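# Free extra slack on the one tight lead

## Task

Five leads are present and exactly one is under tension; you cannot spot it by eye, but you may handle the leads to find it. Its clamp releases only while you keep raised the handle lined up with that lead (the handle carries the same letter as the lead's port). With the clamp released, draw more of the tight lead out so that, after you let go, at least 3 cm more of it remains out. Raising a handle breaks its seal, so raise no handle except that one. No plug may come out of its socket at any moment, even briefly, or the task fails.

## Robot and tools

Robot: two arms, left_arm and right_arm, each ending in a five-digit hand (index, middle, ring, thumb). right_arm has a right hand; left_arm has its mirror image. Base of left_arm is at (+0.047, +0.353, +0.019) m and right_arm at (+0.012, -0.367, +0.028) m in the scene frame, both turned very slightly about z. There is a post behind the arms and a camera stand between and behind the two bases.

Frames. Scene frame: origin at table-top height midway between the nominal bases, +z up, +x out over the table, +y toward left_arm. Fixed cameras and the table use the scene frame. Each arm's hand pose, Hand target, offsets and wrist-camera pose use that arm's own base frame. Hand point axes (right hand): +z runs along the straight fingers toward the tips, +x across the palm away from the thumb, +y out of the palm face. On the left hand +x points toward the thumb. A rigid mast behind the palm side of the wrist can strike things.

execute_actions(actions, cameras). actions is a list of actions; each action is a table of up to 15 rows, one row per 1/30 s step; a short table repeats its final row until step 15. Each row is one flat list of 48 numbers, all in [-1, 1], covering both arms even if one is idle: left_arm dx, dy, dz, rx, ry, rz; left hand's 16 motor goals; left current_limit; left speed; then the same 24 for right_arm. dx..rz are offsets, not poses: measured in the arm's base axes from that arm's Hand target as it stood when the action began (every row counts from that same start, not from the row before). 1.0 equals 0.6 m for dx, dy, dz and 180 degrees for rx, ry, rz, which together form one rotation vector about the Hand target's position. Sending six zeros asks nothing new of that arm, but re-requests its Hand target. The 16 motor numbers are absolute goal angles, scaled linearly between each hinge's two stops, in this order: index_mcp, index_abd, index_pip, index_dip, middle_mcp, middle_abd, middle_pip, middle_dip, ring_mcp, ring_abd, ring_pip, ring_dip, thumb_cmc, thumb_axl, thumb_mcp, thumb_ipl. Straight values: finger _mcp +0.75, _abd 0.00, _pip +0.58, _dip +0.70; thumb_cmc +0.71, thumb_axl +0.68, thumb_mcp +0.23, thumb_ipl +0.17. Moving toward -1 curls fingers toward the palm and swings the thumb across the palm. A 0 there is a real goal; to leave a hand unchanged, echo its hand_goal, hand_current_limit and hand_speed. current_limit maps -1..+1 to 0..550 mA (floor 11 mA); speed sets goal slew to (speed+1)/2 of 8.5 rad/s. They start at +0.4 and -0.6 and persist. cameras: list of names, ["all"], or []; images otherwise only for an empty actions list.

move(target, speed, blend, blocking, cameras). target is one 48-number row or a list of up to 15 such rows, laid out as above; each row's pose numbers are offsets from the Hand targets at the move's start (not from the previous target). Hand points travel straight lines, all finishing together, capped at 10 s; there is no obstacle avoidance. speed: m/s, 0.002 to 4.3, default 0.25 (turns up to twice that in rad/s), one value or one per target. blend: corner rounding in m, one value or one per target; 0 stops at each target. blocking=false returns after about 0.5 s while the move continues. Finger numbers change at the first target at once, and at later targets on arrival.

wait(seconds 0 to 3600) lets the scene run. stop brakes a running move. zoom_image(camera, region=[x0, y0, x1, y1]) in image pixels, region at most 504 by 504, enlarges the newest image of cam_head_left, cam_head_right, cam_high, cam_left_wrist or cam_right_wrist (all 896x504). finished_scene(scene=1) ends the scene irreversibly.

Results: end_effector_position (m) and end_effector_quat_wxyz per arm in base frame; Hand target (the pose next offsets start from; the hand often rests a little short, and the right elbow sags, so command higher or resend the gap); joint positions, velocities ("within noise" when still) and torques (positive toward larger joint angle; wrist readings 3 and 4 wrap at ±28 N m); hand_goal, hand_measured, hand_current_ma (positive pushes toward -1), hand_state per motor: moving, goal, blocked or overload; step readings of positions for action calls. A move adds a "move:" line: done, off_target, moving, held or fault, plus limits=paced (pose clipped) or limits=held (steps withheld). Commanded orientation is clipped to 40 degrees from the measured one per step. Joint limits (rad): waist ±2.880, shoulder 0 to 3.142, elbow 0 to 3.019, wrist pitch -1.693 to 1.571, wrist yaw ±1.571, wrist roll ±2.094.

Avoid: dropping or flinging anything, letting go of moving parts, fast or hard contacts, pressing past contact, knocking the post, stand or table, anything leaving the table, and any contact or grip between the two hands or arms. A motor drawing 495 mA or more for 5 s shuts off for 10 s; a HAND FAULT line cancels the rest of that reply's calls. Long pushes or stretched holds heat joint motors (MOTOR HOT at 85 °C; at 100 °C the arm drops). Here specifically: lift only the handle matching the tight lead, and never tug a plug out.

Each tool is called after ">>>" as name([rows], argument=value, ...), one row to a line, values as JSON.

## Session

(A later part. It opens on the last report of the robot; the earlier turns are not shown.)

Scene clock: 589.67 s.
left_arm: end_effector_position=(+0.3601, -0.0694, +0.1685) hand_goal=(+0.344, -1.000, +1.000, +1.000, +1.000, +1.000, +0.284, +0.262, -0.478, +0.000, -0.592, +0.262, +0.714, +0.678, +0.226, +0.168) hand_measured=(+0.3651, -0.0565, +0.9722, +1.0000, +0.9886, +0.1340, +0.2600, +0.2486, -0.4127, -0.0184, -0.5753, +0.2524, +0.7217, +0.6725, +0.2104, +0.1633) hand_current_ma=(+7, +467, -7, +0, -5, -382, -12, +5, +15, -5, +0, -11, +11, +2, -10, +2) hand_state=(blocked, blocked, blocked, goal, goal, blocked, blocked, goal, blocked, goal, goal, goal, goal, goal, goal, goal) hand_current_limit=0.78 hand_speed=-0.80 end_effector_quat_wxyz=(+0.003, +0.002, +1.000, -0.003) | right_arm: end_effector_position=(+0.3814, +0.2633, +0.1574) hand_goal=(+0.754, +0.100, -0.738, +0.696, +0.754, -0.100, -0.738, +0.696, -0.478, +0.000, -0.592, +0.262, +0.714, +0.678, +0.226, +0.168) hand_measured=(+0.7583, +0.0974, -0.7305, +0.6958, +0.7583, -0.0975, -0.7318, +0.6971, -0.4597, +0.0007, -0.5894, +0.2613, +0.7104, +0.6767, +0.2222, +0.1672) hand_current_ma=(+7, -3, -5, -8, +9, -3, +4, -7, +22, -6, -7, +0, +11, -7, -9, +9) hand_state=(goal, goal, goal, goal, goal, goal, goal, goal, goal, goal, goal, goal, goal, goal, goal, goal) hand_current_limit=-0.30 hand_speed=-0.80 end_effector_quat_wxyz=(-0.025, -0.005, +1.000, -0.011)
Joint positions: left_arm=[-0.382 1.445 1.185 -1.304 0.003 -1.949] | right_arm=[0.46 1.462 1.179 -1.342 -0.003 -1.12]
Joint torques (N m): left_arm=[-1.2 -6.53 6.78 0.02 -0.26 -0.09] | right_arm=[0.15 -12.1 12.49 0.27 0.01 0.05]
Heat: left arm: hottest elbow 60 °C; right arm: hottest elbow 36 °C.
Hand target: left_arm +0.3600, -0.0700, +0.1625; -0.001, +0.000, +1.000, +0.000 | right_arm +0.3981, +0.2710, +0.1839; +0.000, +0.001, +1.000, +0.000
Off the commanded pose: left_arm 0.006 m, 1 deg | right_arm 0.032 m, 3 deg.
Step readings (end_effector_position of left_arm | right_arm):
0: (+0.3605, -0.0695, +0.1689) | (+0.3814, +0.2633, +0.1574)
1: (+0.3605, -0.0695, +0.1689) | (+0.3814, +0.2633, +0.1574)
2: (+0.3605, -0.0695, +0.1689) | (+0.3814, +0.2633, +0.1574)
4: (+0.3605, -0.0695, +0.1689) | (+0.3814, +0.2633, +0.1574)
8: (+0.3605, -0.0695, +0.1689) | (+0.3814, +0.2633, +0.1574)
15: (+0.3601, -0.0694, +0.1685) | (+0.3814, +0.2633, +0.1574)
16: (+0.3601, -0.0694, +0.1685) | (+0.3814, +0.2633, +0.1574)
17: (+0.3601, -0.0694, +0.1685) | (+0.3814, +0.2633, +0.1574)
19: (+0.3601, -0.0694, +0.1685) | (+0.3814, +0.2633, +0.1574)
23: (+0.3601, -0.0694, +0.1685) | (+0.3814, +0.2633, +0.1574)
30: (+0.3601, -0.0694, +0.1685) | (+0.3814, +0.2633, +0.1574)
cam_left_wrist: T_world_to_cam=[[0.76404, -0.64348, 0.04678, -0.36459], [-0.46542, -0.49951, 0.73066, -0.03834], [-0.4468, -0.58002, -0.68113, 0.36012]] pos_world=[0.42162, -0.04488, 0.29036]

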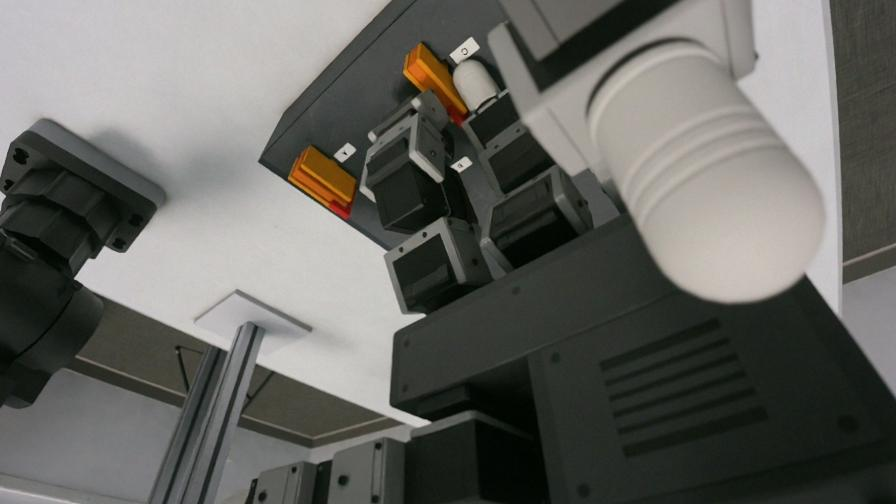

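>>> move([
  [0.0152,-0.005,0.0218,-0.0172,0.0445,-0.0057,0.343,-1,1,1,1,1,0.284,0.261,-0.479,0,-0.592,0.261,0.714,0.678,0.226,0.168,0.78,-0.8,0,0,0,0,0,0,0.754,0.1,-0.738,0.696,0.754,-0.1,-0.738,0.696,-0.479,0,-0.592,0.261,0.714,0.678,0.226,0.168,-0.3,-0.8],
], speed=[0.03])

>>> move([
  [0.0098,-0.0067,0.02,-0.0035,0.0082,0,0.343,-1,1,1,1,1,0.284,0.261,-0.479,0,-0.592,0.261,0.714,0.678,0.226,0.168,0.78,-0.8,0,0,0,0,0,0,0.754,0.1,-0.738,0.696,0.754,-0.1,-0.738,0.696,-0.479,0,-0.592,0.261,0.714,0.678,0.226,0.168,-0.3,-0.8],
], speed=[0.03], cameras=["cam_left_wrist", "cam_high", "cam_head_right"])

>>> zoom_image(camera="cam_left_wrist", region=[340, 20, 520, 160])

Scene clock: 592.97 s.
left_arm: end_effector_position=(+0.3691, -0.0710, +0.1633) hand_goal=(+0.344, -1.000, +1.000, +1.000, +1.000, +1.000, +0.284, +0.262, -0.478, +0.000, -0.592, +0.262, +0.714, +0.678, +0.226, +0.168) hand_measured=(+0.3446, -0.0711, +0.9606, +0.9812, +0.9850, +0.1296, +0.2254, +0.2142, -0.4127, -0.0198, -0.5753, +0.2511, +0.7142, +0.6725, +0.2104, +0.1633) hand_current_ma=(+1, +441, -17, -9, -5, -386, -17, -2, +16, +3, +1, -8, +1, +10, +5, +14) hand_state=(goal, blocked, blocked, goal, goal, blocked, blocked, blocked, blocked, blocked, goal, goal, goal, goal, goal, goal) hand_current_limit=0.78 hand_speed=-0.80 end_effector_quat_wxyz=(-0.058, +0.010, +0.998, -0.023) | right_arm: end_effector_position=(+0.3814, +0.2633, +0.1574) hand_goal=(+0.754, +0.100, -0.738, +0.696, +0.754, -0.100, -0.738, +0.696, -0.478, +0.000, -0.592, +0.262, +0.714, +0.678, +0.226, +0.168) hand_measured=(+0.7583, +0.0959, -0.7305, +0.6971, +0.7583, -0.0975, -0.7318, +0.6958, -0.4597, +0.0007, -0.5894, +0.2626, +0.7104, +0.6777, +0.2222, +0.1672) hand_current_ma=(+7, -5, -6, -11, +9, -4, +7, -5, +24, -2, +1, +0, +9, -5, -7, +10) hand_state=(goal, goal, goal, goal, goal, goal, goal, goal, goal, goal, goal, goal, goal, goal, goal, goal) hand_current_limit=-0.30 hand_speed=-0.80 end_effector_quat_wxyz=(-0.025, -0.005, +1.000, -0.011)
Joint positions: left_arm=[-0.346 1.532 1.265 -1.398 0.082 -1.894] | right_arm=[0.46 1.462 1.179 -1.342 -0.003 -1.12]
Joint torques (N m): left_arm=[-1.26 -8.59 9.81 -2.69 0.54 -0.04] | right_arm=[0.21 -12.16 12.52 0.28 0 0.05]
Heat: left arm: hottest elbow 60 °C; right arm: hottest elbow 36 °C.
Hand target: left_arm +0.3692, -0.0729, +0.1756; -0.070, +0.009, +0.997, -0.027 | right_arm +0.3981, +0.2710, +0.1839; +0.000, +0.001, +1.000, +0.000
Off the commanded pose: left_arm 0.012 m, 1 deg | right_arm 0.032 m, 3 deg.
move: off_target (left_arm)

Scene clock: 593.80 s.
left_arm: end_effector_position=(+0.3731, -0.0719, +0.1638) hand_goal=(+0.344, -1.000, +1.000, +1.000, +1.000, +1.000, +0.284, +0.262, -0.478, +0.000, -0.592, +0.262, +0.714, +0.678, +0.226, +0.168) hand_measured=(+0.3459, -0.0726, +0.9593, +0.9761, +0.9802, +0.1223, +0.2254, +0.2180, -0.4127, -0.0198, -0.5753, +0.2524, +0.7142, +0.6725, +0.2104, +0.1633) hand_current_ma=(-2, +458, -15, -5, -2, -394, -19, -5, +13, -5, -3, +0, +10, +2, +8, -1) hand_state=(goal, blocked, blocked, blocked, goal, blocked, blocked, moving, blocked, blocked, goal, goal, goal, goal, goal, goal) hand_current_limit=0.78 hand_speed=-0.80 end_effector_quat_wxyz=(-0.081, +0.011, +0.996, -0.023) | right_arm: end_effector_position=(+0.3814, +0.2633, +0.1574) hand_goal=(+0.754, +0.100, -0.738, +0.696, +0.754, -0.100, -0.738, +0.696, -0.478, +0.000, -0.592, +0.262, +0.714, +0.678, +0.226, +0.168) hand_measured=(+0.7583, +0.0959, -0.7305, +0.6958, +0.7583, -0.0975, -0.7331, +0.6958, -0.4597, +0.0007, -0.5907, +0.2613, +0.7104, +0.6777, +0.2222, +0.1681) hand_current_ma=(+8, -4, -6, -4, +9, -2, +7, -8, +20, -5, -5, +2, +14, -9, -7, +7) hand_state=(goal, goal, goal, goal, goal, goal, goal, goal, goal, goal, goal, goal, goal, goal, goal, goal) hand_current_limit=-0.30 hand_speed=-0.80 end_effector_quat_wxyz=(-0.025, -0.005, +1.000, -0.011)
Joint positions: left_arm=[-0.34 1.57 1.304 -1.442 0.095 -1.883] | right_arm=[0.46 1.462 1.179 -1.342 -0.003 -1.12]
Joint torques (N m): left_arm=[-1.73 -10.23 11.26 -3.32 0.77 -0.09] | right_arm=[0.21 -12.16 12.52 0.28 0.01 0.05]
Heat: left arm: hottest elbow 60 °C; right arm: hottest elbow 36 °C.
Hand target: left_arm +0.3749, -0.0769, +0.1875; -0.083, +0.009, +0.996, -0.033 | right_arm +0.3981, +0.2710, +0.1839; +0.000, +0.001, +1.000, +0.000
Off the commanded pose: left_arm 0.024 m, 1 deg | right_arm 0.032 m, 3 deg.
move: off_target (left_arm)
cam_left_wrist: T_world_to_cam=[[0.75165, -0.65735, -0.05399, -0.35577], [-0.34473, -0.46134, 0.81751, -0.08658], [-0.5623, -0.59587, -0.57338, 0.38565]] pos_world=[0.45442, -0.04401, 0.27269]
Images, in order (width x height): cam_head_right 896x504, cam_high 896x504, cam_left_wrist 896x504.

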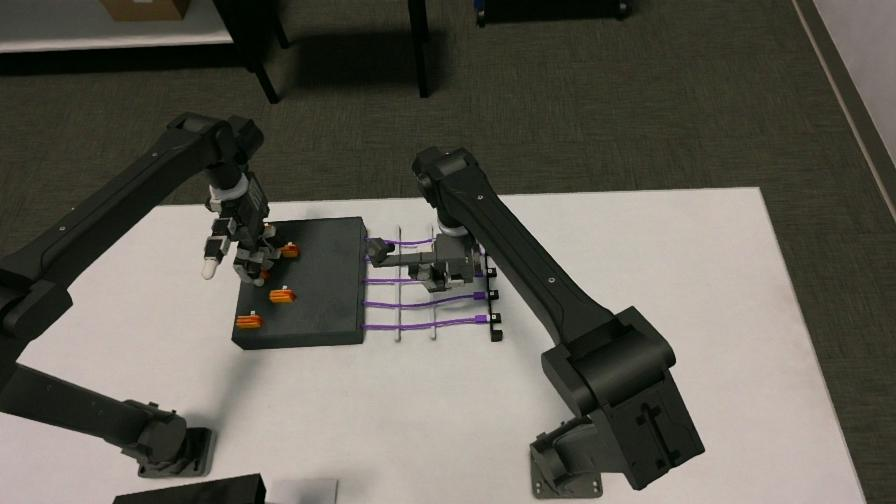

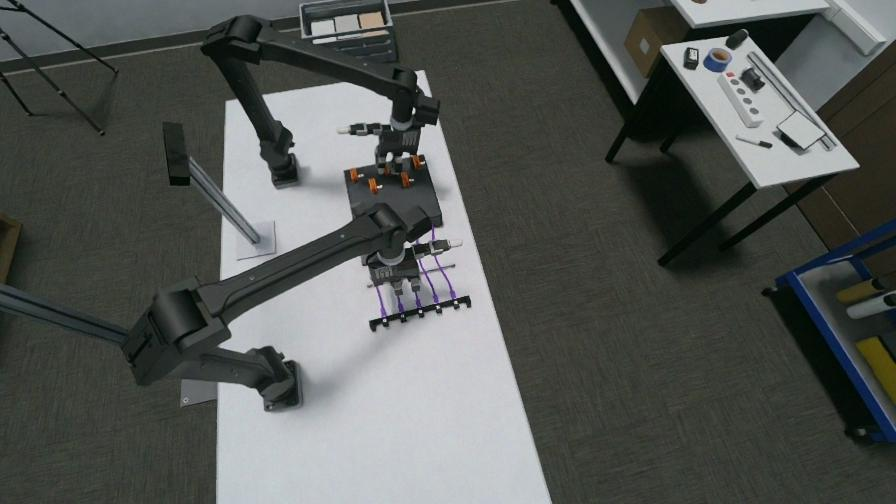

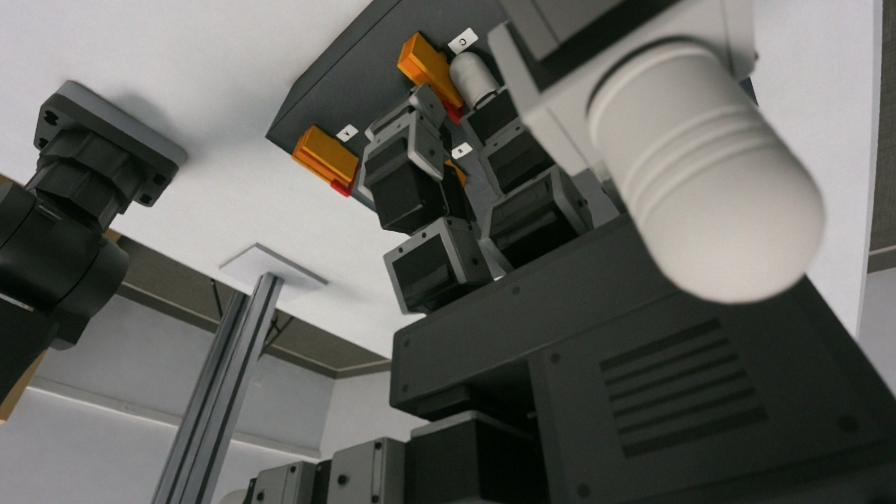

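Scaled by 2.800 from the camera's image (finer frame: 1280x720).

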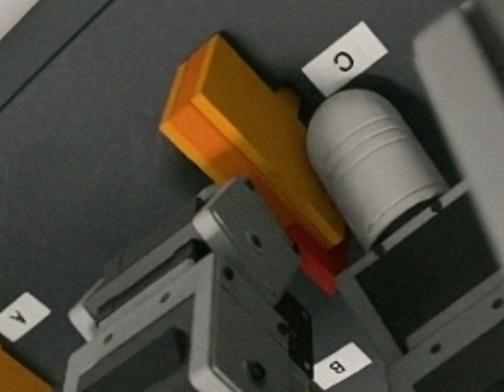

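>>> zoom_image(camera="cam_left_wrist", region=[390, 20, 490, 130])

>>> zoom_image(camera="cam_head_right", region=[220, 220, 340, 300])

>>> zoom_image(camera="cam_high", region=[330, 130, 450, 210])

Scaled by 4.582 from the camera's image (finer frame: 1280x720).

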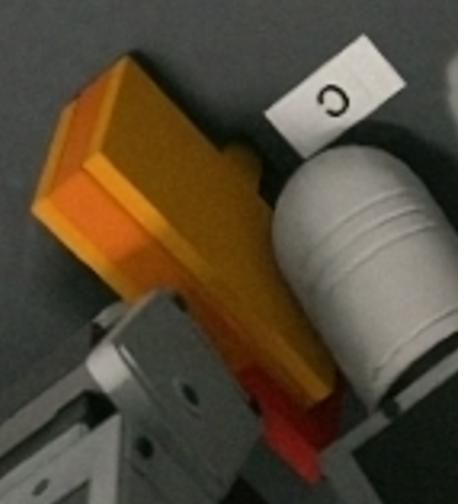

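Scaled by 4.200 from the camera's image (finer frame: 1280x720).

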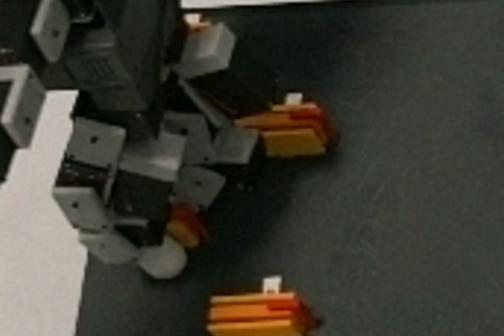

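Scaled by 4.200 from the camera's image (finer frame: 1280x720).

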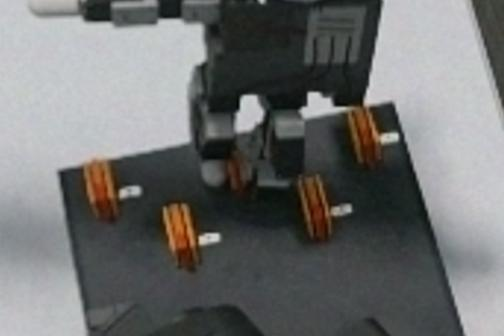

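>>> zoom_image(camera="cam_left_wrist", region=[395, 25, 455, 65])

>>> zoom_image(camera="cam_left_wrist", region=[280, 110, 370, 205])

Scaled by 8.400 from the camera's image (finer frame: 1280x720).

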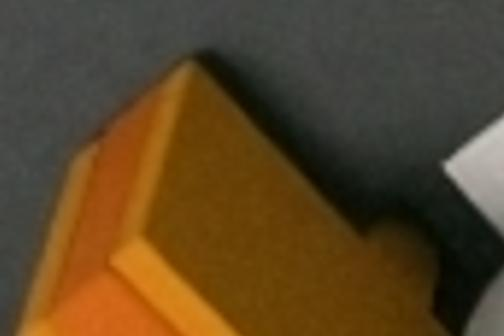

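Scaled by 5.305 from the camera's image (finer frame: 1280x720).

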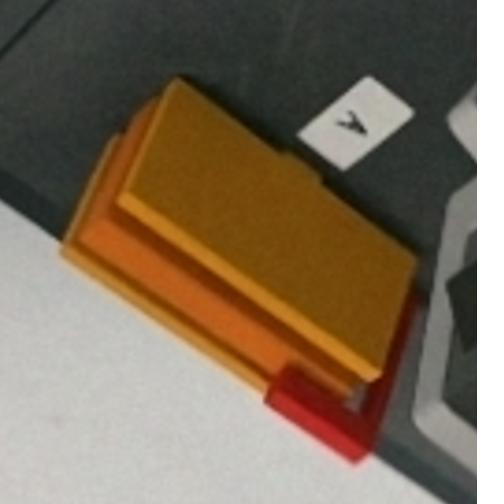

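>>> move([
  [-0.0098,0.0067,-0.02,0.0022,-0.0086,0,0.343,-1,1,1,1,1,0.284,0.261,-0.479,0,-0.592,0.261,0.714,0.678,0.226,0.168,0.78,-0.8,0,0,0,0,0,0,0.754,0.1,-0.738,0.696,0.754,-0.1,-0.738,0.696,-0.479,0,-0.592,0.261,0.714,0.678,0.226,0.168,-0.3,-0.8],
], speed=[0.03], cameras=["cam_left_wrist"])

>>> zoom_image(camera="cam_left_wrist", region=[395, 20, 485, 110])

Scene clock: 614.20 s.
left_arm: end_effector_position=(+0.3736, -0.0717, +0.1638) hand_goal=(+0.344, -1.000, +1.000, +1.000, +1.000, +1.000, +0.284, +0.262, -0.478, +0.000, -0.592, +0.262, +0.714, +0.678, +0.226, +0.168) hand_measured=(+0.3446, -0.0711, +0.9581, +0.9761, +0.9802, +0.1237, +0.2241, +0.2193, -0.4127, -0.0198, -0.5753, +0.2524, +0.7142, +0.6725, +0.2104, +0.1633) hand_current_ma=(+16, +451, -24, -7, -20, -402, -17, +2, +16, -5, +6, -8, +11, +13, +2, +8) hand_state=(goal, blocked, blocked, blocked, goal, blocked, blocked, blocked, blocked, blocked, goal, goal, goal, goal, goal, goal) hand_current_limit=0.78 hand_speed=-0.80 end_effector_quat_wxyz=(-0.080, +0.011, +0.997, -0.022) | right_arm: end_effector_position=(+0.3814, +0.2633, +0.1574) hand_goal=(+0.754, +0.100, -0.738, +0.696, +0.754, -0.100, -0.738, +0.696, -0.478, +0.000, -0.592, +0.262, +0.714, +0.678, +0.226, +0.168) hand_measured=(+0.7583, +0.0959, -0.7305, +0.6971, +0.7583, -0.0975, -0.7318, +0.6958, -0.4597, +0.0007, -0.5907, +0.2626, +0.7104, +0.6777, +0.2222, +0.1672) hand_current_ma=(+10, -5, -9, -9, +7, -4, +4, -8, +23, -4, -3, -4, +9, -7, -8, +8) hand_state=(goal, goal, goal, goal, goal, goal, goal, goal, goal, goal, goal, goal, goal, goal, goal, goal) hand_current_limit=-0.30 hand_speed=-0.80 end_effector_quat_wxyz=(-0.025, -0.005, +1.000, -0.011)
Joint positions: left_arm=[-0.34 1.57 1.304 -1.441 0.093 -1.883] | right_arm=[0.46 1.462 1.179 -1.342 -0.003 -1.12]
Joint torques (N m): left_arm=[-1.79 -11.4 6.86 -1.07 0.27 -0.13] | right_arm=[0.15 -12.1 12.53 0.29 0 0.05]
Heat: left arm: hottest elbow 61 °C; right arm: hottest elbow 36 °C.
Hand target: left_arm +0.3690, -0.0729, +0.1755; -0.070, +0.009, +0.997, -0.029 | right_arm +0.3981, +0.2710, +0.1839; +0.000, +0.001, +1.000, +0.000
Off the commanded pose: left_arm 0.013 m, 1 deg | right_arm 0.032 m, 3 deg.
move: off_target (left_arm)
cam_left_wrist: T_world_to_cam=[[0.75141, -0.65769, -0.05311, -0.35613], [-0.34655, -0.46187, 0.81644, -0.08547], [-0.5615, -0.59508, -0.57498, 0.38599]] pos_world=[0.45472, -0.04401, 0.2728]

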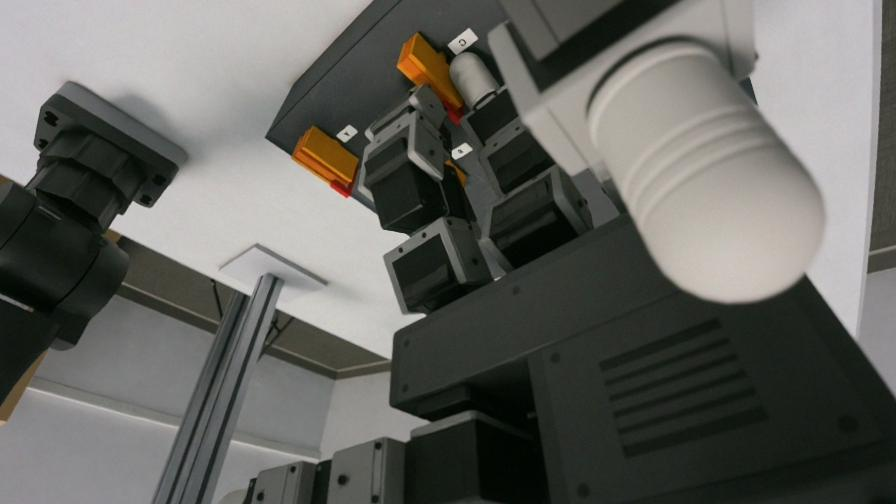

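Scaled by 5.600 from the camera's image (finer frame: 1280x720).

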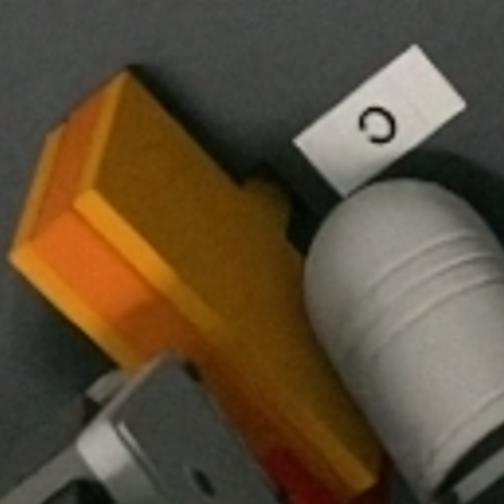

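>>> move([
  [0.0098,-0.0067,0.024,-0.0022,0.0086,0,0.343,-1,1,1,1,1,0.284,0.261,-0.479,0,-0.592,0.261,0.714,0.678,0.226,0.168,0.78,-0.8,0,0,0,0,0,0,0.754,0.1,-0.738,0.696,0.754,-0.1,-0.738,0.696,-0.479,0,-0.592,0.261,0.714,0.678,0.226,0.168,-0.3,-0.8],
], speed=[0.03], cameras=["cam_left_wrist"])

>>> zoom_image(camera="cam_left_wrist", region=[395, 20, 485, 110])

Scene clock: 615.80 s.
left_arm: end_effector_position=(+0.3733, -0.0719, +0.1647) hand_goal=(+0.344, -1.000, +1.000, +1.000, +1.000, +1.000, +0.284, +0.262, -0.478, +0.000, -0.592, +0.262, +0.714, +0.678, +0.226, +0.168) hand_measured=(+0.3483, -0.0740, +0.9581, +0.9761, +0.9754, +0.1179, +0.2280, +0.2435, -0.4127, -0.0213, -0.5766, +0.2524, +0.7142, +0.6725, +0.2104, +0.1633) hand_current_ma=(+5, +446, -14, -13, -3, -408, -3, +4, +16, -8, +7, -6, +8, +6, +1, +5) hand_state=(goal, blocked, blocked, blocked, blocked, blocked, blocked, goal, blocked, blocked, goal, goal, goal, goal, goal, goal) hand_current_limit=0.78 hand_speed=-0.80 end_effector_quat_wxyz=(-0.081, +0.011, +0.996, -0.022) | right_arm: end_effector_position=(+0.3814, +0.2633, +0.1574) hand_goal=(+0.754, +0.100, -0.738, +0.696, +0.754, -0.100, -0.738, +0.696, -0.478, +0.000, -0.592, +0.262, +0.714, +0.678, +0.226, +0.168) hand_measured=(+0.7583, +0.0959, -0.7318, +0.6971, +0.7583, -0.0975, -0.7318, +0.6958, -0.4597, +0.0007, -0.5907, +0.2626, +0.7104, +0.6767, +0.2222, +0.1672) hand_current_ma=(+6, -5, -2, -11, +10, -3, +8, -8, +25, -3, -6, +2, +8, -8, -8, +7) hand_state=(goal, goal, goal, goal, goal, goal, goal, goal, goal, goal, goal, goal, goal, goal, goal, goal) hand_current_limit=-0.30 hand_speed=-0.80 end_effector_quat_wxyz=(-0.025, -0.005, +1.000, -0.011)
Joint positions: left_arm=[-0.34 1.571 1.306 -1.446 0.095 -1.882] | right_arm=[0.46 1.462 1.179 -1.342 -0.003 -1.12]
Joint torques (N m): left_arm=[-1.38 -9.93 11.4 -3.36 0.84 -0.08] | right_arm=[0.21 -12.1 12.51 0.28 0.01 0.05]
Heat: left arm: hottest elbow 60 °C; right arm: hottest elbow 36 °C.
Hand target: left_arm +0.3750, -0.0771, +0.1899; -0.083, +0.009, +0.996, -0.033 | right_arm +0.3981, +0.2710, +0.1839; +0.000, +0.001, +1.000, +0.000
Off the commanded pose: left_arm 0.026 m, 1 deg | right_arm 0.032 m, 3 deg.
move: off_target (left_arm)
cam_left_wrist: T_world_to_cam=[[0.75113, -0.65787, -0.05487, -0.35556], [-0.34422, -0.46122, 0.81779, -0.08748], [-0.56331, -0.59538, -0.57289, 0.38657]] pos_world=[0.45471, -0.04411, 0.27349]

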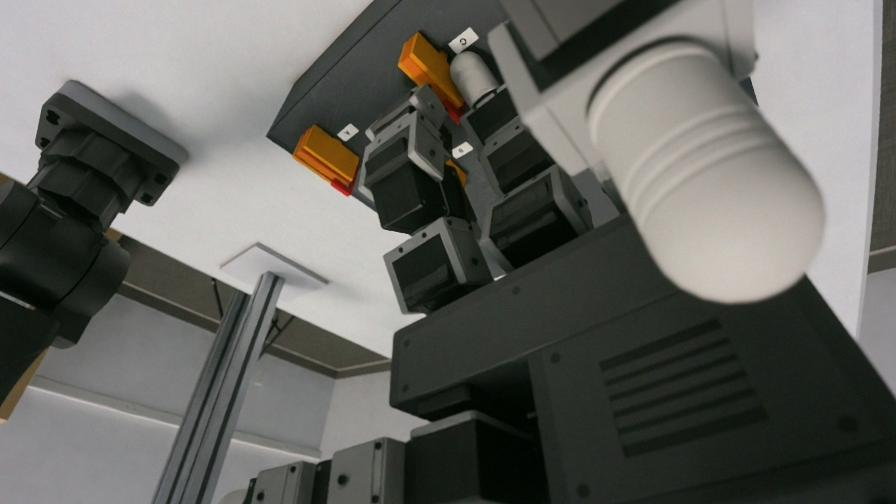

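Scaled by 5.600 from the camera's image (finer frame: 1280x720).

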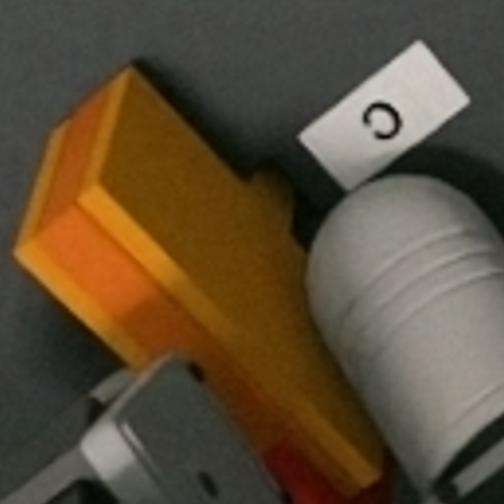

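>>> move([
  [-0.025,0.0118,-0.036,0.021,-0.0528,0,0.343,-1,1,1,1,1,0.284,0.261,-0.479,0,-0.592,0.261,0.714,0.678,0.226,0.168,0.78,-0.8,0,0,0,0,0,0,0.754,0.1,-0.738,0.696,0.754,-0.1,-0.738,0.696,-0.479,0,-0.592,0.261,0.714,0.678,0.226,0.168,-0.3,-0.8],
], speed=[0.04])

>>> execute_actions([
  [[0,0,0,0,0,0,0.343,-0.1,1,1,1,0.1,0.284,0.261,-0.479,0,-0.592,0.261,0.714,0.678,0.226,0.168,0.2,-0.8,0,0,0,0,0,0,0.754,0.1,-0.738,0.696,0.754,-0.1,-0.738,0.696,-0.479,0,-0.592,0.261,0.714,0.678,0.226,0.168,-0.3,-0.8]],
  [[0,0,0,0,0,0,0.343,0.12,1,1,1,-0.12,0.284,0.261,-0.479,0,-0.592,0.261,0.714,0.678,0.226,0.168,0.2,-0.8,0,0,0,0,0,0,0.754,0.1,-0.738,0.696,0.754,-0.1,-0.738,0.696,-0.479,0,-0.592,0.261,0.714,0.678,0.226,0.168,-0.3,-0.8]],
  [[0,0,0,0,0,0,0.343,0.12,1,1,1,-0.12,0.284,0.261,-0.479,0,-0.592,0.261,0.714,0.678,0.226,0.168,0.2,-0.8,0,0,0,0,0,0,0.754,0.1,-0.738,0.696,0.754,-0.1,-0.738,0.696,-0.479,0,-0.592,0.261,0.714,0.678,0.226,0.168,-0.3,-0.8]],
])

Scene clock: 629.03 s.
left_arm: end_effector_position=(+0.3619, -0.0696, +0.1692) hand_goal=(+0.344, -1.000, +1.000, +1.000, +1.000, +1.000, +0.284, +0.262, -0.478, +0.000, -0.592, +0.262, +0.714, +0.678, +0.226, +0.168) hand_measured=(+0.3688, -0.0770, +0.9683, +1.0000, +0.9874, +0.1237, +0.2587, +0.2524, -0.4127, -0.0198, -0.5753, +0.2524, +0.7142, +0.6725, +0.2104, +0.1633) hand_current_ma=(+7, +440, -3, -4, -9, -393, -19, +7, +17, -9, +0, +2, +1, +13, +1, -4) hand_state=(blocked, blocked, blocked, goal, goal, blocked, blocked, goal, blocked, blocked, goal, goal, goal, goal, goal, goal) hand_current_limit=0.78 hand_speed=-0.80 end_effector_quat_wxyz=(-0.007, +0.008, +1.000, -0.001) | right_arm: end_effector_position=(+0.3814, +0.2633, +0.1574) hand_goal=(+0.754, +0.100, -0.738, +0.696, +0.754, -0.100, -0.738, +0.696, -0.478, +0.000, -0.592, +0.262, +0.714, +0.678, +0.226, +0.168) hand_measured=(+0.7595, +0.0959, -0.7318, +0.6971, +0.7595, -0.0975, -0.7318, +0.6945, -0.4597, +0.0021, -0.5894, +0.2613, +0.7104, +0.6777, +0.2222, +0.1672) hand_current_ma=(+10, -7, -5, -7, +6, -3, +5, -12, +19, -2, -3, -2, +9, -7, -7, +11) hand_state=(goal, goal, goal, goal, goal, goal, goal, goal, goal, goal, goal, goal, goal, goal, goal, goal) hand_current_limit=-0.30 hand_speed=-0.80 end_effector_quat_wxyz=(-0.025, -0.005, +1.000, -0.011)
Joint positions: left_arm=[-0.38 1.459 1.2 -1.324 0.006 -1.936] | right_arm=[0.46 1.462 1.179 -1.342 -0.003 -1.12]
Joint torques (N m): left_arm=[-1.44 -8.88 6.39 0.17 -0.51 -0.05] | right_arm=[0.26 -12.1 12.51 0.28 0 0.05]
Heat: left arm: hottest elbow 58 °C; right arm: hottest elbow 36 °C.
Hand target: left_arm +0.3599, -0.0699, +0.1683; -0.001, +0.009, +1.000, +0.001 | right_arm +0.3981, +0.2710, +0.1839; +0.000, +0.001, +1.000, +0.000
Off the commanded pose: left_arm 0.002 m, 1 deg | right_arm 0.032 m, 3 deg.
move: done

Scene clock: 630.73 s.
left_arm: end_effector_position=(+0.3617, -0.0690, +0.1691) hand_goal=(+0.344, +0.120, +1.000, +1.000, +1.000, -0.120, +0.284, +0.262, -0.478, +0.000, -0.592, +0.262, +0.714, +0.678, +0.226, +0.168) hand_measured=(+0.3688, +0.0388, +0.9709, +1.0000, +0.9910, +0.0725, +0.2600, +0.2460, -0.4115, -0.0198, -0.5766, +0.2511, +0.7129, +0.6725, +0.2104, +0.1633) hand_current_ma=(+13, -3, -9, -7, -3, +42, -13, -5, +16, -9, -7, -13, +3, +2, +11, +6) hand_state=(blocked, blocked, blocked, goal, goal, blocked, blocked, goal, blocked, blocked, goal, goal, goal, goal, goal, goal) hand_current_limit=0.20 hand_speed=-0.80 end_effector_quat_wxyz=(-0.006, +0.008, +1.000, +0.001) | right_arm: end_effector_position=(+0.3814, +0.2633, +0.1574) hand_goal=(+0.754, +0.100, -0.738, +0.696, +0.754, -0.100, -0.738, +0.696, -0.478, +0.000, -0.592, +0.262, +0.714, +0.678, +0.226, +0.168) hand_measured=(+0.7583, +0.0959, -0.7305, +0.6971, +0.7595, -0.0975, -0.7318, +0.6958, -0.4597, +0.0021, -0.5894, +0.2613, +0.7104, +0.6767, +0.2232, +0.1672) hand_current_ma=(+11, -6, -5, -8, +10, -3, +2, -10, +23, -6, -4, -2, +7, -11, -5, +10) hand_state=(goal, goal, goal, goal, goal, goal, goal, goal, goal, goal, goal, goal, goal, goal, goal, goal) hand_current_limit=-0.30 hand_speed=-0.80 end_effector_quat_wxyz=(-0.025, -0.005, +1.000, -0.011)
Joint positions: left_arm=[-0.38 1.459 1.199 -1.323 0.004 -1.936] | right_arm=[0.46 1.462 1.179 -1.342 -0.003 -1.12]
Joint torques (N m): left_arm=[-1.96 -8.06 6.34 0.06 -0.34 -0.06] | right_arm=[0.21 -12.16 12.52 0.28 0.01 0.05]
Heat: left arm: hottest elbow 58 °C; right arm: hottest elbow 37 °C.
Hand target: left_arm +0.3600, -0.0700, +0.1682; -0.001, +0.009, +1.000, +0.001 | right_arm +0.3981, +0.2710, +0.1839; +0.000, +0.001, +1.000, +0.000
Off the commanded pose: left_arm 0.002 m, 1 deg | right_arm 0.032 m, 3 deg.
Step readings (end_effector_position of left_arm | right_arm):
0: (+0.3619, -0.0696, +0.1692) | (+0.3814, +0.2633, +0.1574)
1: (+0.3619, -0.0696, +0.1692) | (+0.3814, +0.2633, +0.1574)
2: (+0.3619, -0.0696, +0.1692) | (+0.3814, +0.2633, +0.1574)
4: (+0.3619, -0.0696, +0.1692) | (+0.3814, +0.2633, +0.1574)
8: (+0.3619, -0.0696, +0.1692) | (+0.3814, +0.2633, +0.1574)
15: (+0.3619, -0.0696, +0.1692) | (+0.3814, +0.2633, +0.1574)
16: (+0.3619, -0.0696, +0.1692) | (+0.3814, +0.2633, +0.1574)
17: (+0.3619, -0.0696, +0.1692) | (+0.3814, +0.2633, +0.1574)
19: (+0.3619, -0.0696, +0.1692) | (+0.3814, +0.2633, +0.1574)
23: (+0.3621, -0.0696, +0.1692) | (+0.3814, +0.2633, +0.1574)
30: (+0.3620, -0.0694, +0.1694) | (+0.3814, +0.2633, +0.1574)
31: (+0.3619, -0.0693, +0.1693) | (+0.3814, +0.2633, +0.1574)
32: (+0.3616, -0.0692, +0.1691) | (+0.3814, +0.2633, +0.1574)
34: (+0.3617, -0.0690, +0.1691) | (+0.3814, +0.2633, +0.1574)
38: (+0.3617, -0.0690, +0.1691) | (+0.3814, +0.2633, +0.1574)
45: (+0.3617, -0.0690, +0.1691) | (+0.3814, +0.2633, +0.1574)

>>> execute_actions([
  [[0,0,0,0,0,0,0.343,0.12,1,1,1,-0.12,0.284,0.261,-0.479,0,-0.592,0.261,0.714,0.678,0.226,0.168,0.4,-0.8,0,0,0,0,0,0,0.754,0.1,-0.738,0.696,0.754,-0.1,-0.738,0.696,-0.479,0,-0.592,0.261,0.714,0.678,0.226,0.168,-0.3,-0.8]],
], cameras=["cam_left_wrist"])

>>> zoom_image(camera="cam_left_wrist", region=[395, 20, 485, 110])

Scene clock: 635.77 s.
left_arm: end_effector_position=(+0.3617, -0.0690, +0.1691) hand_goal=(+0.344, +0.120, +1.000, +1.000, +1.000, -0.120, +0.284, +0.262, -0.478, +0.000, -0.592, +0.262, +0.714, +0.678, +0.226, +0.168) hand_measured=(+0.3688, +0.0373, +0.9709, +1.0000, +0.9898, +0.0725, +0.2613, +0.2460, -0.4127, -0.0198, -0.5753, +0.2524, +0.7142, +0.6725, +0.2104, +0.1633) hand_current_ma=(+19, +0, -9, -4, -13, +39, -18, +8, +23, -19, +5, -9, +12, +2, -4, +7) hand_state=(blocked, blocked, blocked, goal, goal, blocked, blocked, goal, blocked, blocked, goal, goal, goal, goal, goal, goal) hand_current_limit=0.40 hand_speed=-0.80 end_effector_quat_wxyz=(-0.006, +0.008, +1.000, +0.001) | right_arm: end_effector_position=(+0.3814, +0.2633, +0.1574) hand_goal=(+0.754, +0.100, -0.738, +0.696, +0.754, -0.100, -0.738, +0.696, -0.478, +0.000, -0.592, +0.262, +0.714, +0.678, +0.226, +0.168) hand_measured=(+0.7583, +0.0959, -0.7305, +0.6971, +0.7583, -0.0975, -0.7331, +0.6971, -0.4597, +0.0007, -0.5894, +0.2613, +0.7104, +0.6777, +0.2232, +0.1681) hand_current_ma=(+9, -5, -7, -8, +11, -2, +3, -10, +24, -6, -3, -3, +6, -4, -9, +9) hand_state=(goal, goal, goal, goal, goal, goal, goal, goal, goal, goal, goal, goal, goal, goal, goal, goal) hand_current_limit=-0.30 hand_speed=-0.80 end_effector_quat_wxyz=(-0.025, -0.005, +1.000, -0.011)
Joint positions: left_arm=[-0.38 1.459 1.199 -1.323 0.004 -1.936] | right_arm=[0.46 1.462 1.179 -1.342 -0.003 -1.12]
Joint torques (N m): left_arm=[-1.44 -7.88 6.34 0.23 -0.37 -0.02] | right_arm=[0.21 -12.1 12.53 0.28 0 0.05]
Heat: left arm: hottest elbow 57 °C; right arm: hottest elbow 37 °C.
Hand target: left_arm +0.3600, -0.0700, +0.1682; -0.001, +0.009, +1.000, +0.001 | right_arm +0.3981, +0.2710, +0.1839; +0.000, +0.001, +1.000, +0.000
Off the commanded pose: left_arm 0.002 m, 1 deg | right_arm 0.032 m, 3 deg.
Step readings (end_effector_position of left_arm | right_arm):
0: (+0.3617, -0.0690, +0.1691) | (+0.3814, +0.2633, +0.1574)
1: (+0.3617, -0.0690, +0.1691) | (+0.3814, +0.2633, +0.1574)
2: (+0.3617, -0.0690, +0.1691) | (+0.3814, +0.2633, +0.1574)
4: (+0.3617, -0.0690, +0.1691) | (+0.3814, +0.2633, +0.1574)
8: (+0.3617, -0.0690, +0.1691) | (+0.3814, +0.2633, +0.1574)
15: (+0.3617, -0.0690, +0.1691) | (+0.3814, +0.2633, +0.1574)
cam_left_wrist: T_world_to_cam=[[0.75725, -0.65248, 0.02905, -0.36072], [-0.45803, -0.49881, 0.7358, -0.04134], [-0.4656, -0.57049, -0.67658, 0.36812]] pos_world=[0.42561, -0.04598, 0.28996]

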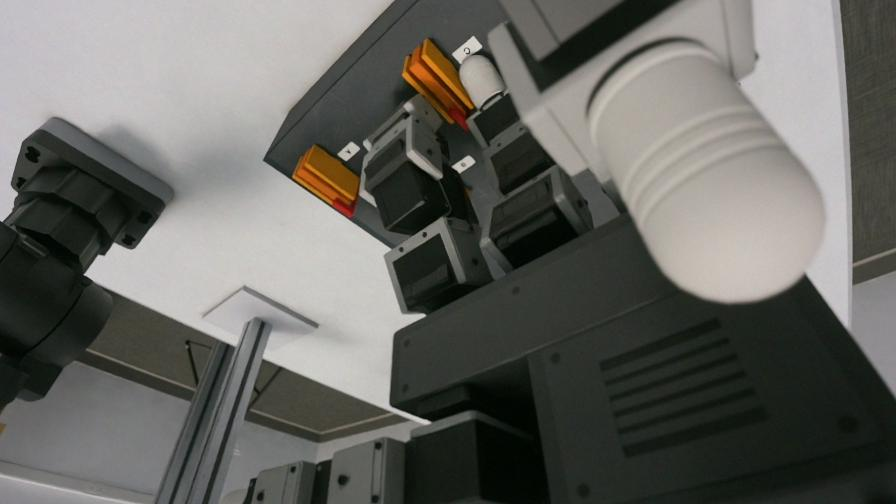

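Scaled by 5.600 from the camera's image (finer frame: 1280x720).

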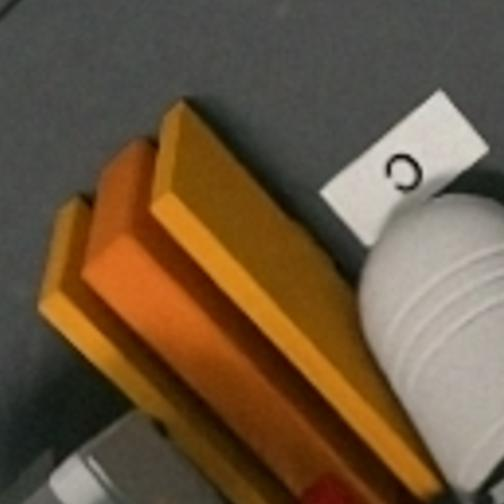

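>>> execute_actions([
  [[0,0,0,0,0,0,0.343,0.16,1,1,1,-0.16,0.284,0.261,-0.479,0,-0.592,0.261,0.714,0.678,0.226,0.168,0.4,-0.8,0,0,0,0,0,0,0.754,0.1,-0.738,0.696,0.754,-0.1,-0.738,0.696,-0.479,0,-0.592,0.261,0.714,0.678,0.226,0.168,-0.3,-0.8]],
  [[0,0,0,0,0,0,0.343,0.16,1,1,1,-0.16,0.284,0.261,-0.479,0,-0.592,0.261,0.714,0.678,0.226,0.168,0.4,-0.8,0,0,0,0,0,0,0.754,0.1,-0.738,0.696,0.754,-0.1,-0.738,0.696,-0.479,0,-0.592,0.261,0.714,0.678,0.226,0.168,-0.3,-0.8]],
])

Scene clock: 637.70 s.
left_arm: end_effector_position=(+0.3617, -0.0690, +0.1691) hand_goal=(+0.344, +0.160, +1.000, +1.000, +1.000, -0.160, +0.284, +0.262, -0.478, +0.000, -0.592, +0.262, +0.714, +0.678, +0.226, +0.168) hand_measured=(+0.3688, +0.0505, +0.9696, +1.0000, +0.9898, +0.0725, +0.2613, +0.2460, -0.4127, -0.0198, -0.5753, +0.2524, +0.7142, +0.6725, +0.2113, +0.1633) hand_current_ma=(+10, -3, -15, +2, -7, +51, -5, +7, +20, -13, -9, +3, -1, +2, -1, +7) hand_state=(blocked, blocked, blocked, goal, goal, blocked, blocked, goal, blocked, blocked, goal, goal, goal, goal, goal, goal) hand_current_limit=0.40 hand_speed=-0.80 end_effector_quat_wxyz=(-0.006, +0.008, +1.000, +0.001) | right_arm: end_effector_position=(+0.3814, +0.2633, +0.1574) hand_goal=(+0.754, +0.100, -0.738, +0.696, +0.754, -0.100, -0.738, +0.696, -0.478, +0.000, -0.592, +0.262, +0.714, +0.678, +0.226, +0.168) hand_measured=(+0.7583, +0.0959, -0.7305, +0.6971, +0.7583, -0.0975, -0.7318, +0.6958, -0.4597, +0.0021, -0.5907, +0.2626, +0.7104, +0.6777, +0.2222, +0.1672) hand_current_ma=(+8, -6, -4, -5, +9, -6, +3, -7, +22, -5, -4, -1, +5, -7, -13, +12) hand_state=(goal, goal, goal, goal, goal, goal, goal, goal, goal, goal, goal, goal, goal, goal, goal, goal) hand_current_limit=-0.30 hand_speed=-0.80 end_effector_quat_wxyz=(-0.025, -0.005, +1.000, -0.011)
Joint positions: left_arm=[-0.38 1.459 1.199 -1.323 0.004 -1.936] | right_arm=[0.46 1.462 1.179 -1.342 -0.003 -1.12]
Joint torques (N m): left_arm=[-1.96 -8.06 6.42 0.2 -0.38 -0.08] | right_arm=[0.21 -12.04 12.52 0.29 0.01 0.05]
Heat: left arm: hottest elbow 57 °C; right arm: hottest elbow 37 °C.
Hand target: left_arm +0.3600, -0.0700, +0.1682; -0.001, +0.009, +1.000, +0.001 | right_arm +0.3981, +0.2710, +0.1839; +0.000, +0.001, +1.000, +0.000
Off the commanded pose: left_arm 0.002 m, 1 deg | right_arm 0.032 m, 3 deg.
Step readings (end_effector_position of left_arm | right_arm):
0: (+0.3617, -0.0690, +0.1691) | (+0.3814, +0.2633, +0.1574)
1: (+0.3617, -0.0690, +0.1691) | (+0.3814, +0.2633, +0.1574)
2: (+0.3617, -0.0690, +0.1691) | (+0.3814, +0.2633, +0.1574)
4: (+0.3617, -0.0690, +0.1691) | (+0.3814, +0.2633, +0.1574)
8: (+0.3617, -0.0690, +0.1691) | (+0.3814, +0.2633, +0.1574)
15: (+0.3617, -0.0690, +0.1691) | (+0.3814, +0.2633, +0.1574)
16: (+0.3617, -0.0690, +0.1691) | (+0.3814, +0.2633, +0.1574)
17: (+0.3617, -0.0690, +0.1691) | (+0.3814, +0.2633, +0.1574)
19: (+0.3617, -0.0690, +0.1691) | (+0.3814, +0.2633, +0.1574)
23: (+0.3617, -0.0690, +0.1691) | (+0.3814, +0.2633, +0.1574)
30: (+0.3617, -0.0690, +0.1691) | (+0.3814, +0.2633, +0.1574)

>>> move([
  [0,0,0.06,0,0,0,0.343,0.16,1,1,1,-0.16,0.284,0.261,-0.479,0,-0.592,0.261,0.714,0.678,0.226,0.168,0.4,-0.8,0,0,0,0,0,0,0.754,0.1,-0.738,0.696,0.754,-0.1,-0.738,0.696,-0.479,0,-0.592,0.261,0.714,0.678,0.226,0.168,-0.3,-0.8],
], speed=[0.05], cameras=["cam_left_wrist"])

>>> zoom_image(camera="cam_left_wrist", region=[380, 20, 500, 140])

Scene clock: 639.37 s.
left_arm: end_effector_position=(+0.3468, -0.0627, +0.1799) hand_goal=(+0.344, +0.160, +1.000, +1.000, +1.000, -0.160, +0.284, +0.262, -0.478, +0.000, -0.592, +0.262, +0.714, +0.678, +0.226, +0.168) hand_measured=(+0.3688, +0.0505, +0.9696, +1.0000, +0.9874, -0.1663, +0.2844, +0.2562, -0.4127, -0.0198, -0.5766, +0.2524, +0.7217, +0.6725, +0.2104, +0.1633) hand_current_ma=(+6, -4, -18, +1, -14, +10, +2, +3, +11, -7, +2, -1, +18, +8, -12, +11) hand_state=(blocked, blocked, blocked, goal, goal, goal, goal, goal, blocked, blocked, goal, goal, goal, goal, goal, goal) hand_current_limit=0.40 hand_speed=-0.80 end_effector_quat_wxyz=(-0.029, +0.008, +0.999, +0.011) | right_arm: end_effector_position=(+0.3814, +0.2633, +0.1574) hand_goal=(+0.754, +0.100, -0.738, +0.696, +0.754, -0.100, -0.738, +0.696, -0.478, +0.000, -0.592, +0.262, +0.714, +0.678, +0.226, +0.168) hand_measured=(+0.7583, +0.0959, -0.7305, +0.6971, +0.7583, -0.0960, -0.7331, +0.6958, -0.4597, +0.0007, -0.5894, +0.2613, +0.7104, +0.6767, +0.2232, +0.1681) hand_current_ma=(+9, -6, -9, -7, +10, -4, +3, -13, +22, -4, -2, -4, +11, -7, -8, +7) hand_state=(goal, goal, goal, goal, goal, goal, goal, goal, goal, goal, goal, goal, goal, goal, goal, goal) hand_current_limit=-0.30 hand_speed=-0.80 end_effector_quat_wxyz=(-0.025, -0.005, +1.000, -0.011)
Joint positions: left_arm=[-0.38 1.444 1.204 -1.393 0.001 -1.936] | right_arm=[0.46 1.462 1.179 -1.342 -0.003 -1.12]
Joint torques (N m): left_arm=[-1.61 -8.82 11.43 -0.81 -0.3 -0.08] | right_arm=[0.15 -12.04 12.51 0.28 0 0.05]
Heat: left arm: hottest elbow 56 °C; right arm: hottest elbow 37 °C.
Hand target: left_arm +0.3599, -0.0700, +0.2042; -0.001, +0.009, +1.000, +0.001 | right_arm +0.3981, +0.2710, +0.1839; +0.000, +0.001, +1.000, +0.000
Off the commanded pose: left_arm 0.029 m, 3 deg | right_arm 0.032 m, 3 deg.
move: off_target (left_arm)
cam_left_wrist: T_world_to_cam=[[0.75743, -0.65262, -0.01972, -0.33694], [-0.42374, -0.51433, 0.7456, -0.0676], [-0.49673, -0.55638, -0.66611, 0.38193]] pos_world=[0.41628, -0.04216, 0.29816]

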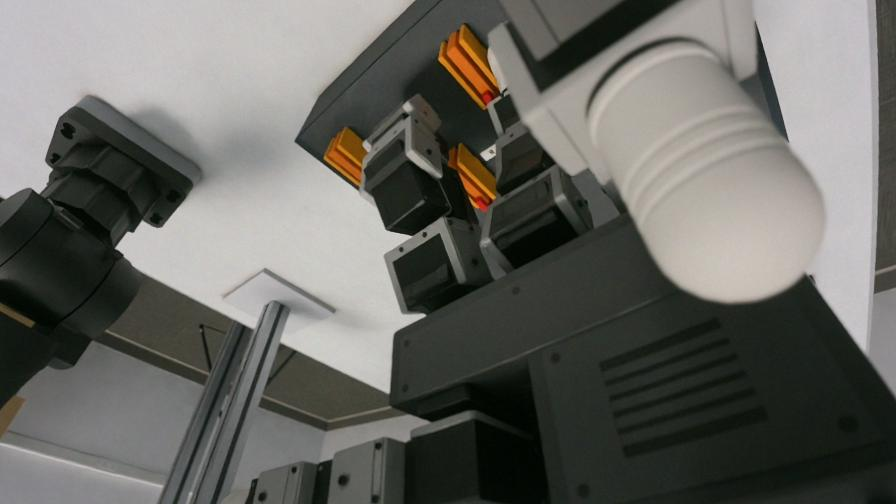

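Scaled by 4.200 from the camera's image (finer frame: 1280x720).

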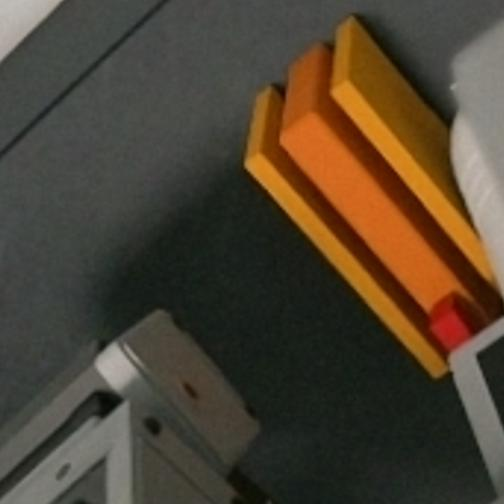

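>>> move([
  [-0.0167,-0.05,0.2,0,0,0,0.343,0.16,1,1,1,-0.16,0.284,0.261,-0.479,0,-0.592,0.261,0.714,0.678,0.226,0.168,0.4,-0.8,0,0,0,0,0,0,0.754,0.1,-0.738,0.696,0.754,-0.1,-0.738,0.696,-0.479,0,-0.592,0.261,0.714,0.678,0.226,0.168,-0.3,-0.8],
  [-0.1,-0.09,0.3,0.2933,-0.2933,-0.4351,0.343,0.16,1,1,1,-0.16,0.284,0.261,-0.479,0,-0.592,0.261,0.714,0.678,0.226,0.168,0.4,-0.8,0,0,0,0,0,0,0.754,0.1,-0.738,0.696,0.754,-0.1,-0.738,0.696,-0.479,0,-0.592,0.261,0.714,0.678,0.226,0.168,-0.3,-0.8],
], speed=[0.15,0.3], cameras=["all"])

Scene clock: 646.77 s.
left_arm: end_effector_position=(+0.2995, -0.1267, +0.3819) hand_goal=(+0.344, +0.160, +1.000, +1.000, +1.000, -0.160, +0.284, +0.262, -0.478, +0.000, -0.592, +0.262, +0.714, +0.678, +0.226, +0.168) hand_measured=(+0.3700, +0.0520, +0.9709, +1.0000, +0.9995, -0.1590, +0.2831, +0.2575, -0.4465, -0.0096, -0.5894, +0.2524, +0.7393, +0.6725, +0.2104, +0.1633) hand_current_ma=(+6, -5, -17, +5, -7, +9, -8, -3, +9, -4, +2, -2, +5, +12, +0, +3) hand_state=(blocked, blocked, blocked, goal, goal, goal, goal, goal, blocked, goal, goal, goal, blocked, goal, goal, goal) hand_current_limit=0.40 hand_speed=-0.80 end_effector_quat_wxyz=(+0.385, +0.597, +0.580, +0.399) | right_arm: end_effector_position=(+0.3814, +0.2633, +0.1574) hand_goal=(+0.754, +0.100, -0.738, +0.696, +0.754, -0.100, -0.738, +0.696, -0.478, +0.000, -0.592, +0.262, +0.714, +0.678, +0.226, +0.168) hand_measured=(+0.7583, +0.0974, -0.7318, +0.6971, +0.7583, -0.0975, -0.7318, +0.6958, -0.4585, +0.0007, -0.5907, +0.2626, +0.7117, +0.6767, +0.2232, +0.1681) hand_current_ma=(+11, +0, -7, -8, +10, -5, +6, -12, +19, +0, -3, +0, +5, -7, -5, +10) hand_state=(goal, goal, goal, goal, goal, goal, goal, goal, goal, goal, goal, goal, goal, goal, goal, goal) hand_current_limit=-0.30 hand_speed=-0.80 end_effector_quat_wxyz=(-0.025, -0.005, +1.000, -0.011)
Joint positions: left_arm=[-0.944 0.572 0.625 -0.675 -0.846 -0.461] | right_arm=[0.46 1.462 1.179 -1.342 -0.003 -1.12]
Joint torques (N m): left_arm=[-0.62 0.56 8.4 2.21 -0.6 0.17] | right_arm=[0.21 -12.1 12.52 0.28 0 0.05]
Heat: left arm: hottest elbow 56 °C; right arm: hottest elbow 37 °C.
Hand target: left_arm +0.2999, -0.1240, +0.3843; +0.392, +0.591, +0.581, +0.400 | right_arm +0.3981, +0.2710, +0.1839; +0.000, +0.001, +1.000, +0.000
Off the commanded pose: left_arm 0.004 m, 1 deg | right_arm 0.032 m, 3 deg.
move: done
cam_left_wrist: T_world_to_cam=[[-0.29005, -0.74716, -0.59802, 0.18359], [-0.86487, 0.47217, -0.17046, 0.33579], [0.40973, 0.46776, -0.78315, 0.36033]] pos_world=[0.19603, -0.18993, 0.44922]
cam_right_wrist: T_world_to_cam=[[0.7953, 0.60542, -0.03105, -0.42673], [0.4228, -0.51723, 0.74412, -0.19643], [0.43445, -0.60493, -0.66732, 0.22282]] pos_world=[0.32563, 0.29154, 0.28161]

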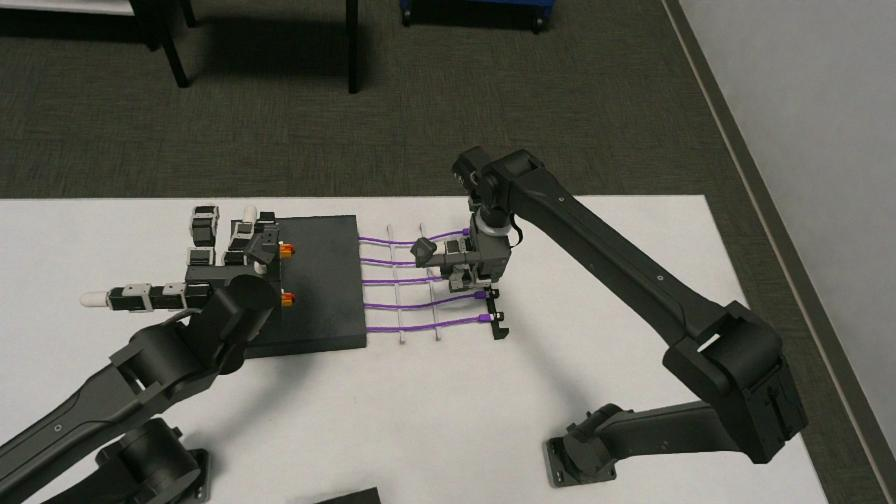

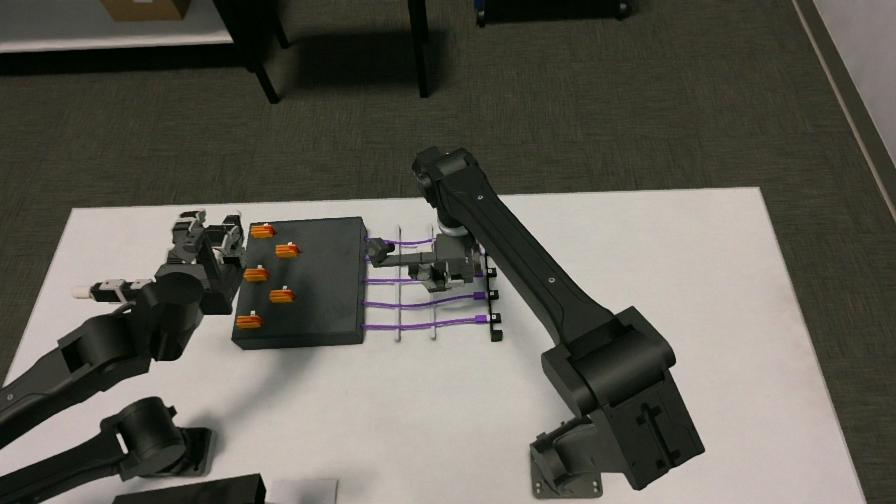

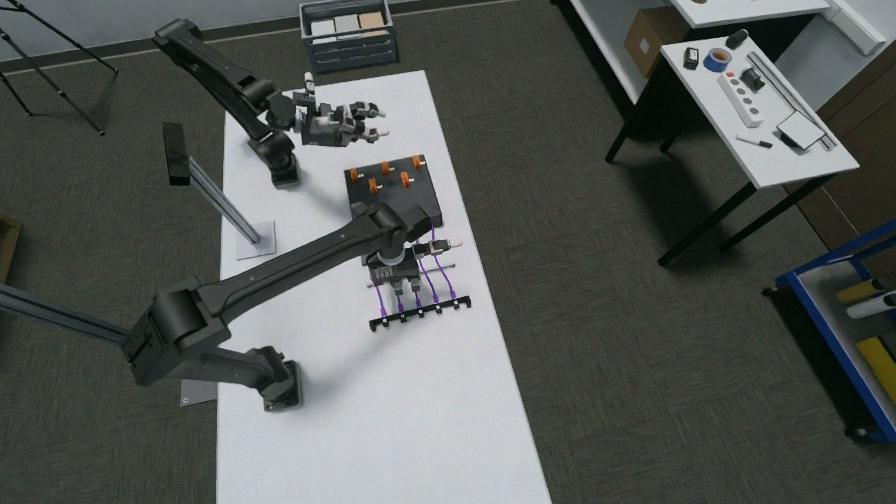

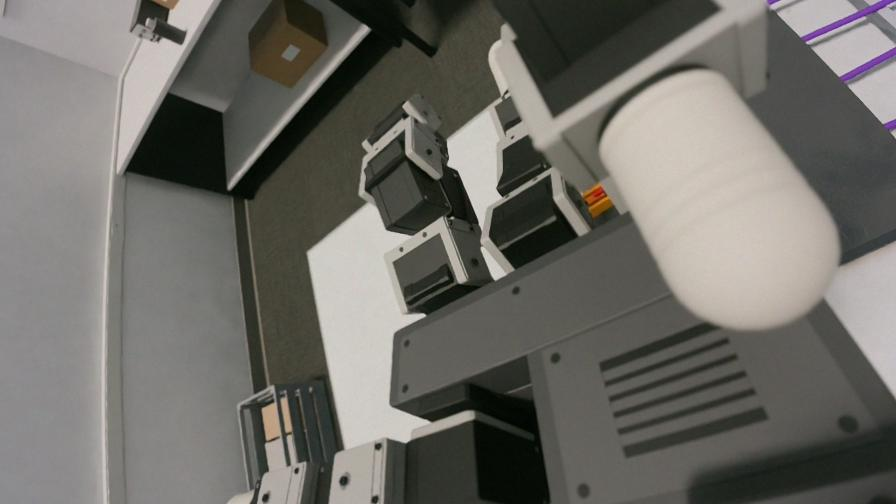

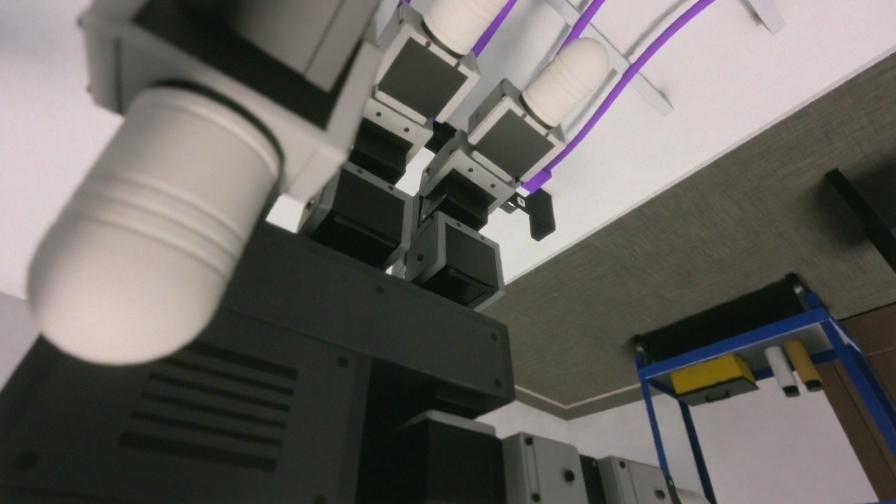

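>>> zoom_image(camera="cam_head_right", region=[230, 210, 310, 340])

>>> zoom_image(camera="cam_high", region=[340, 150, 440, 205])

Scaled by 3.877 from the camera's image (finer frame: 1280x720).

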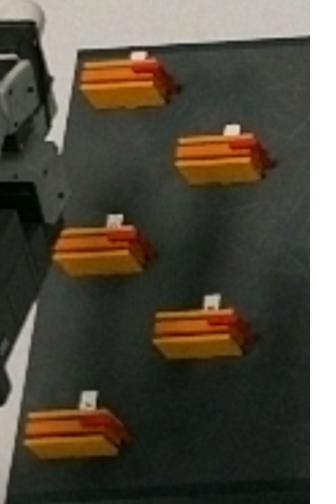

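Scaled by 5.040 from the camera's image (finer frame: 1280x720).

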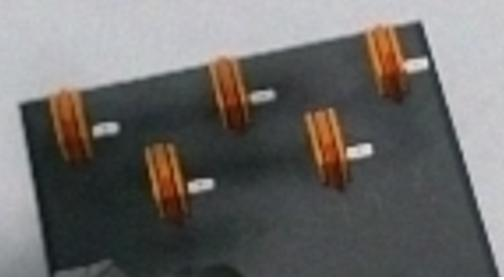

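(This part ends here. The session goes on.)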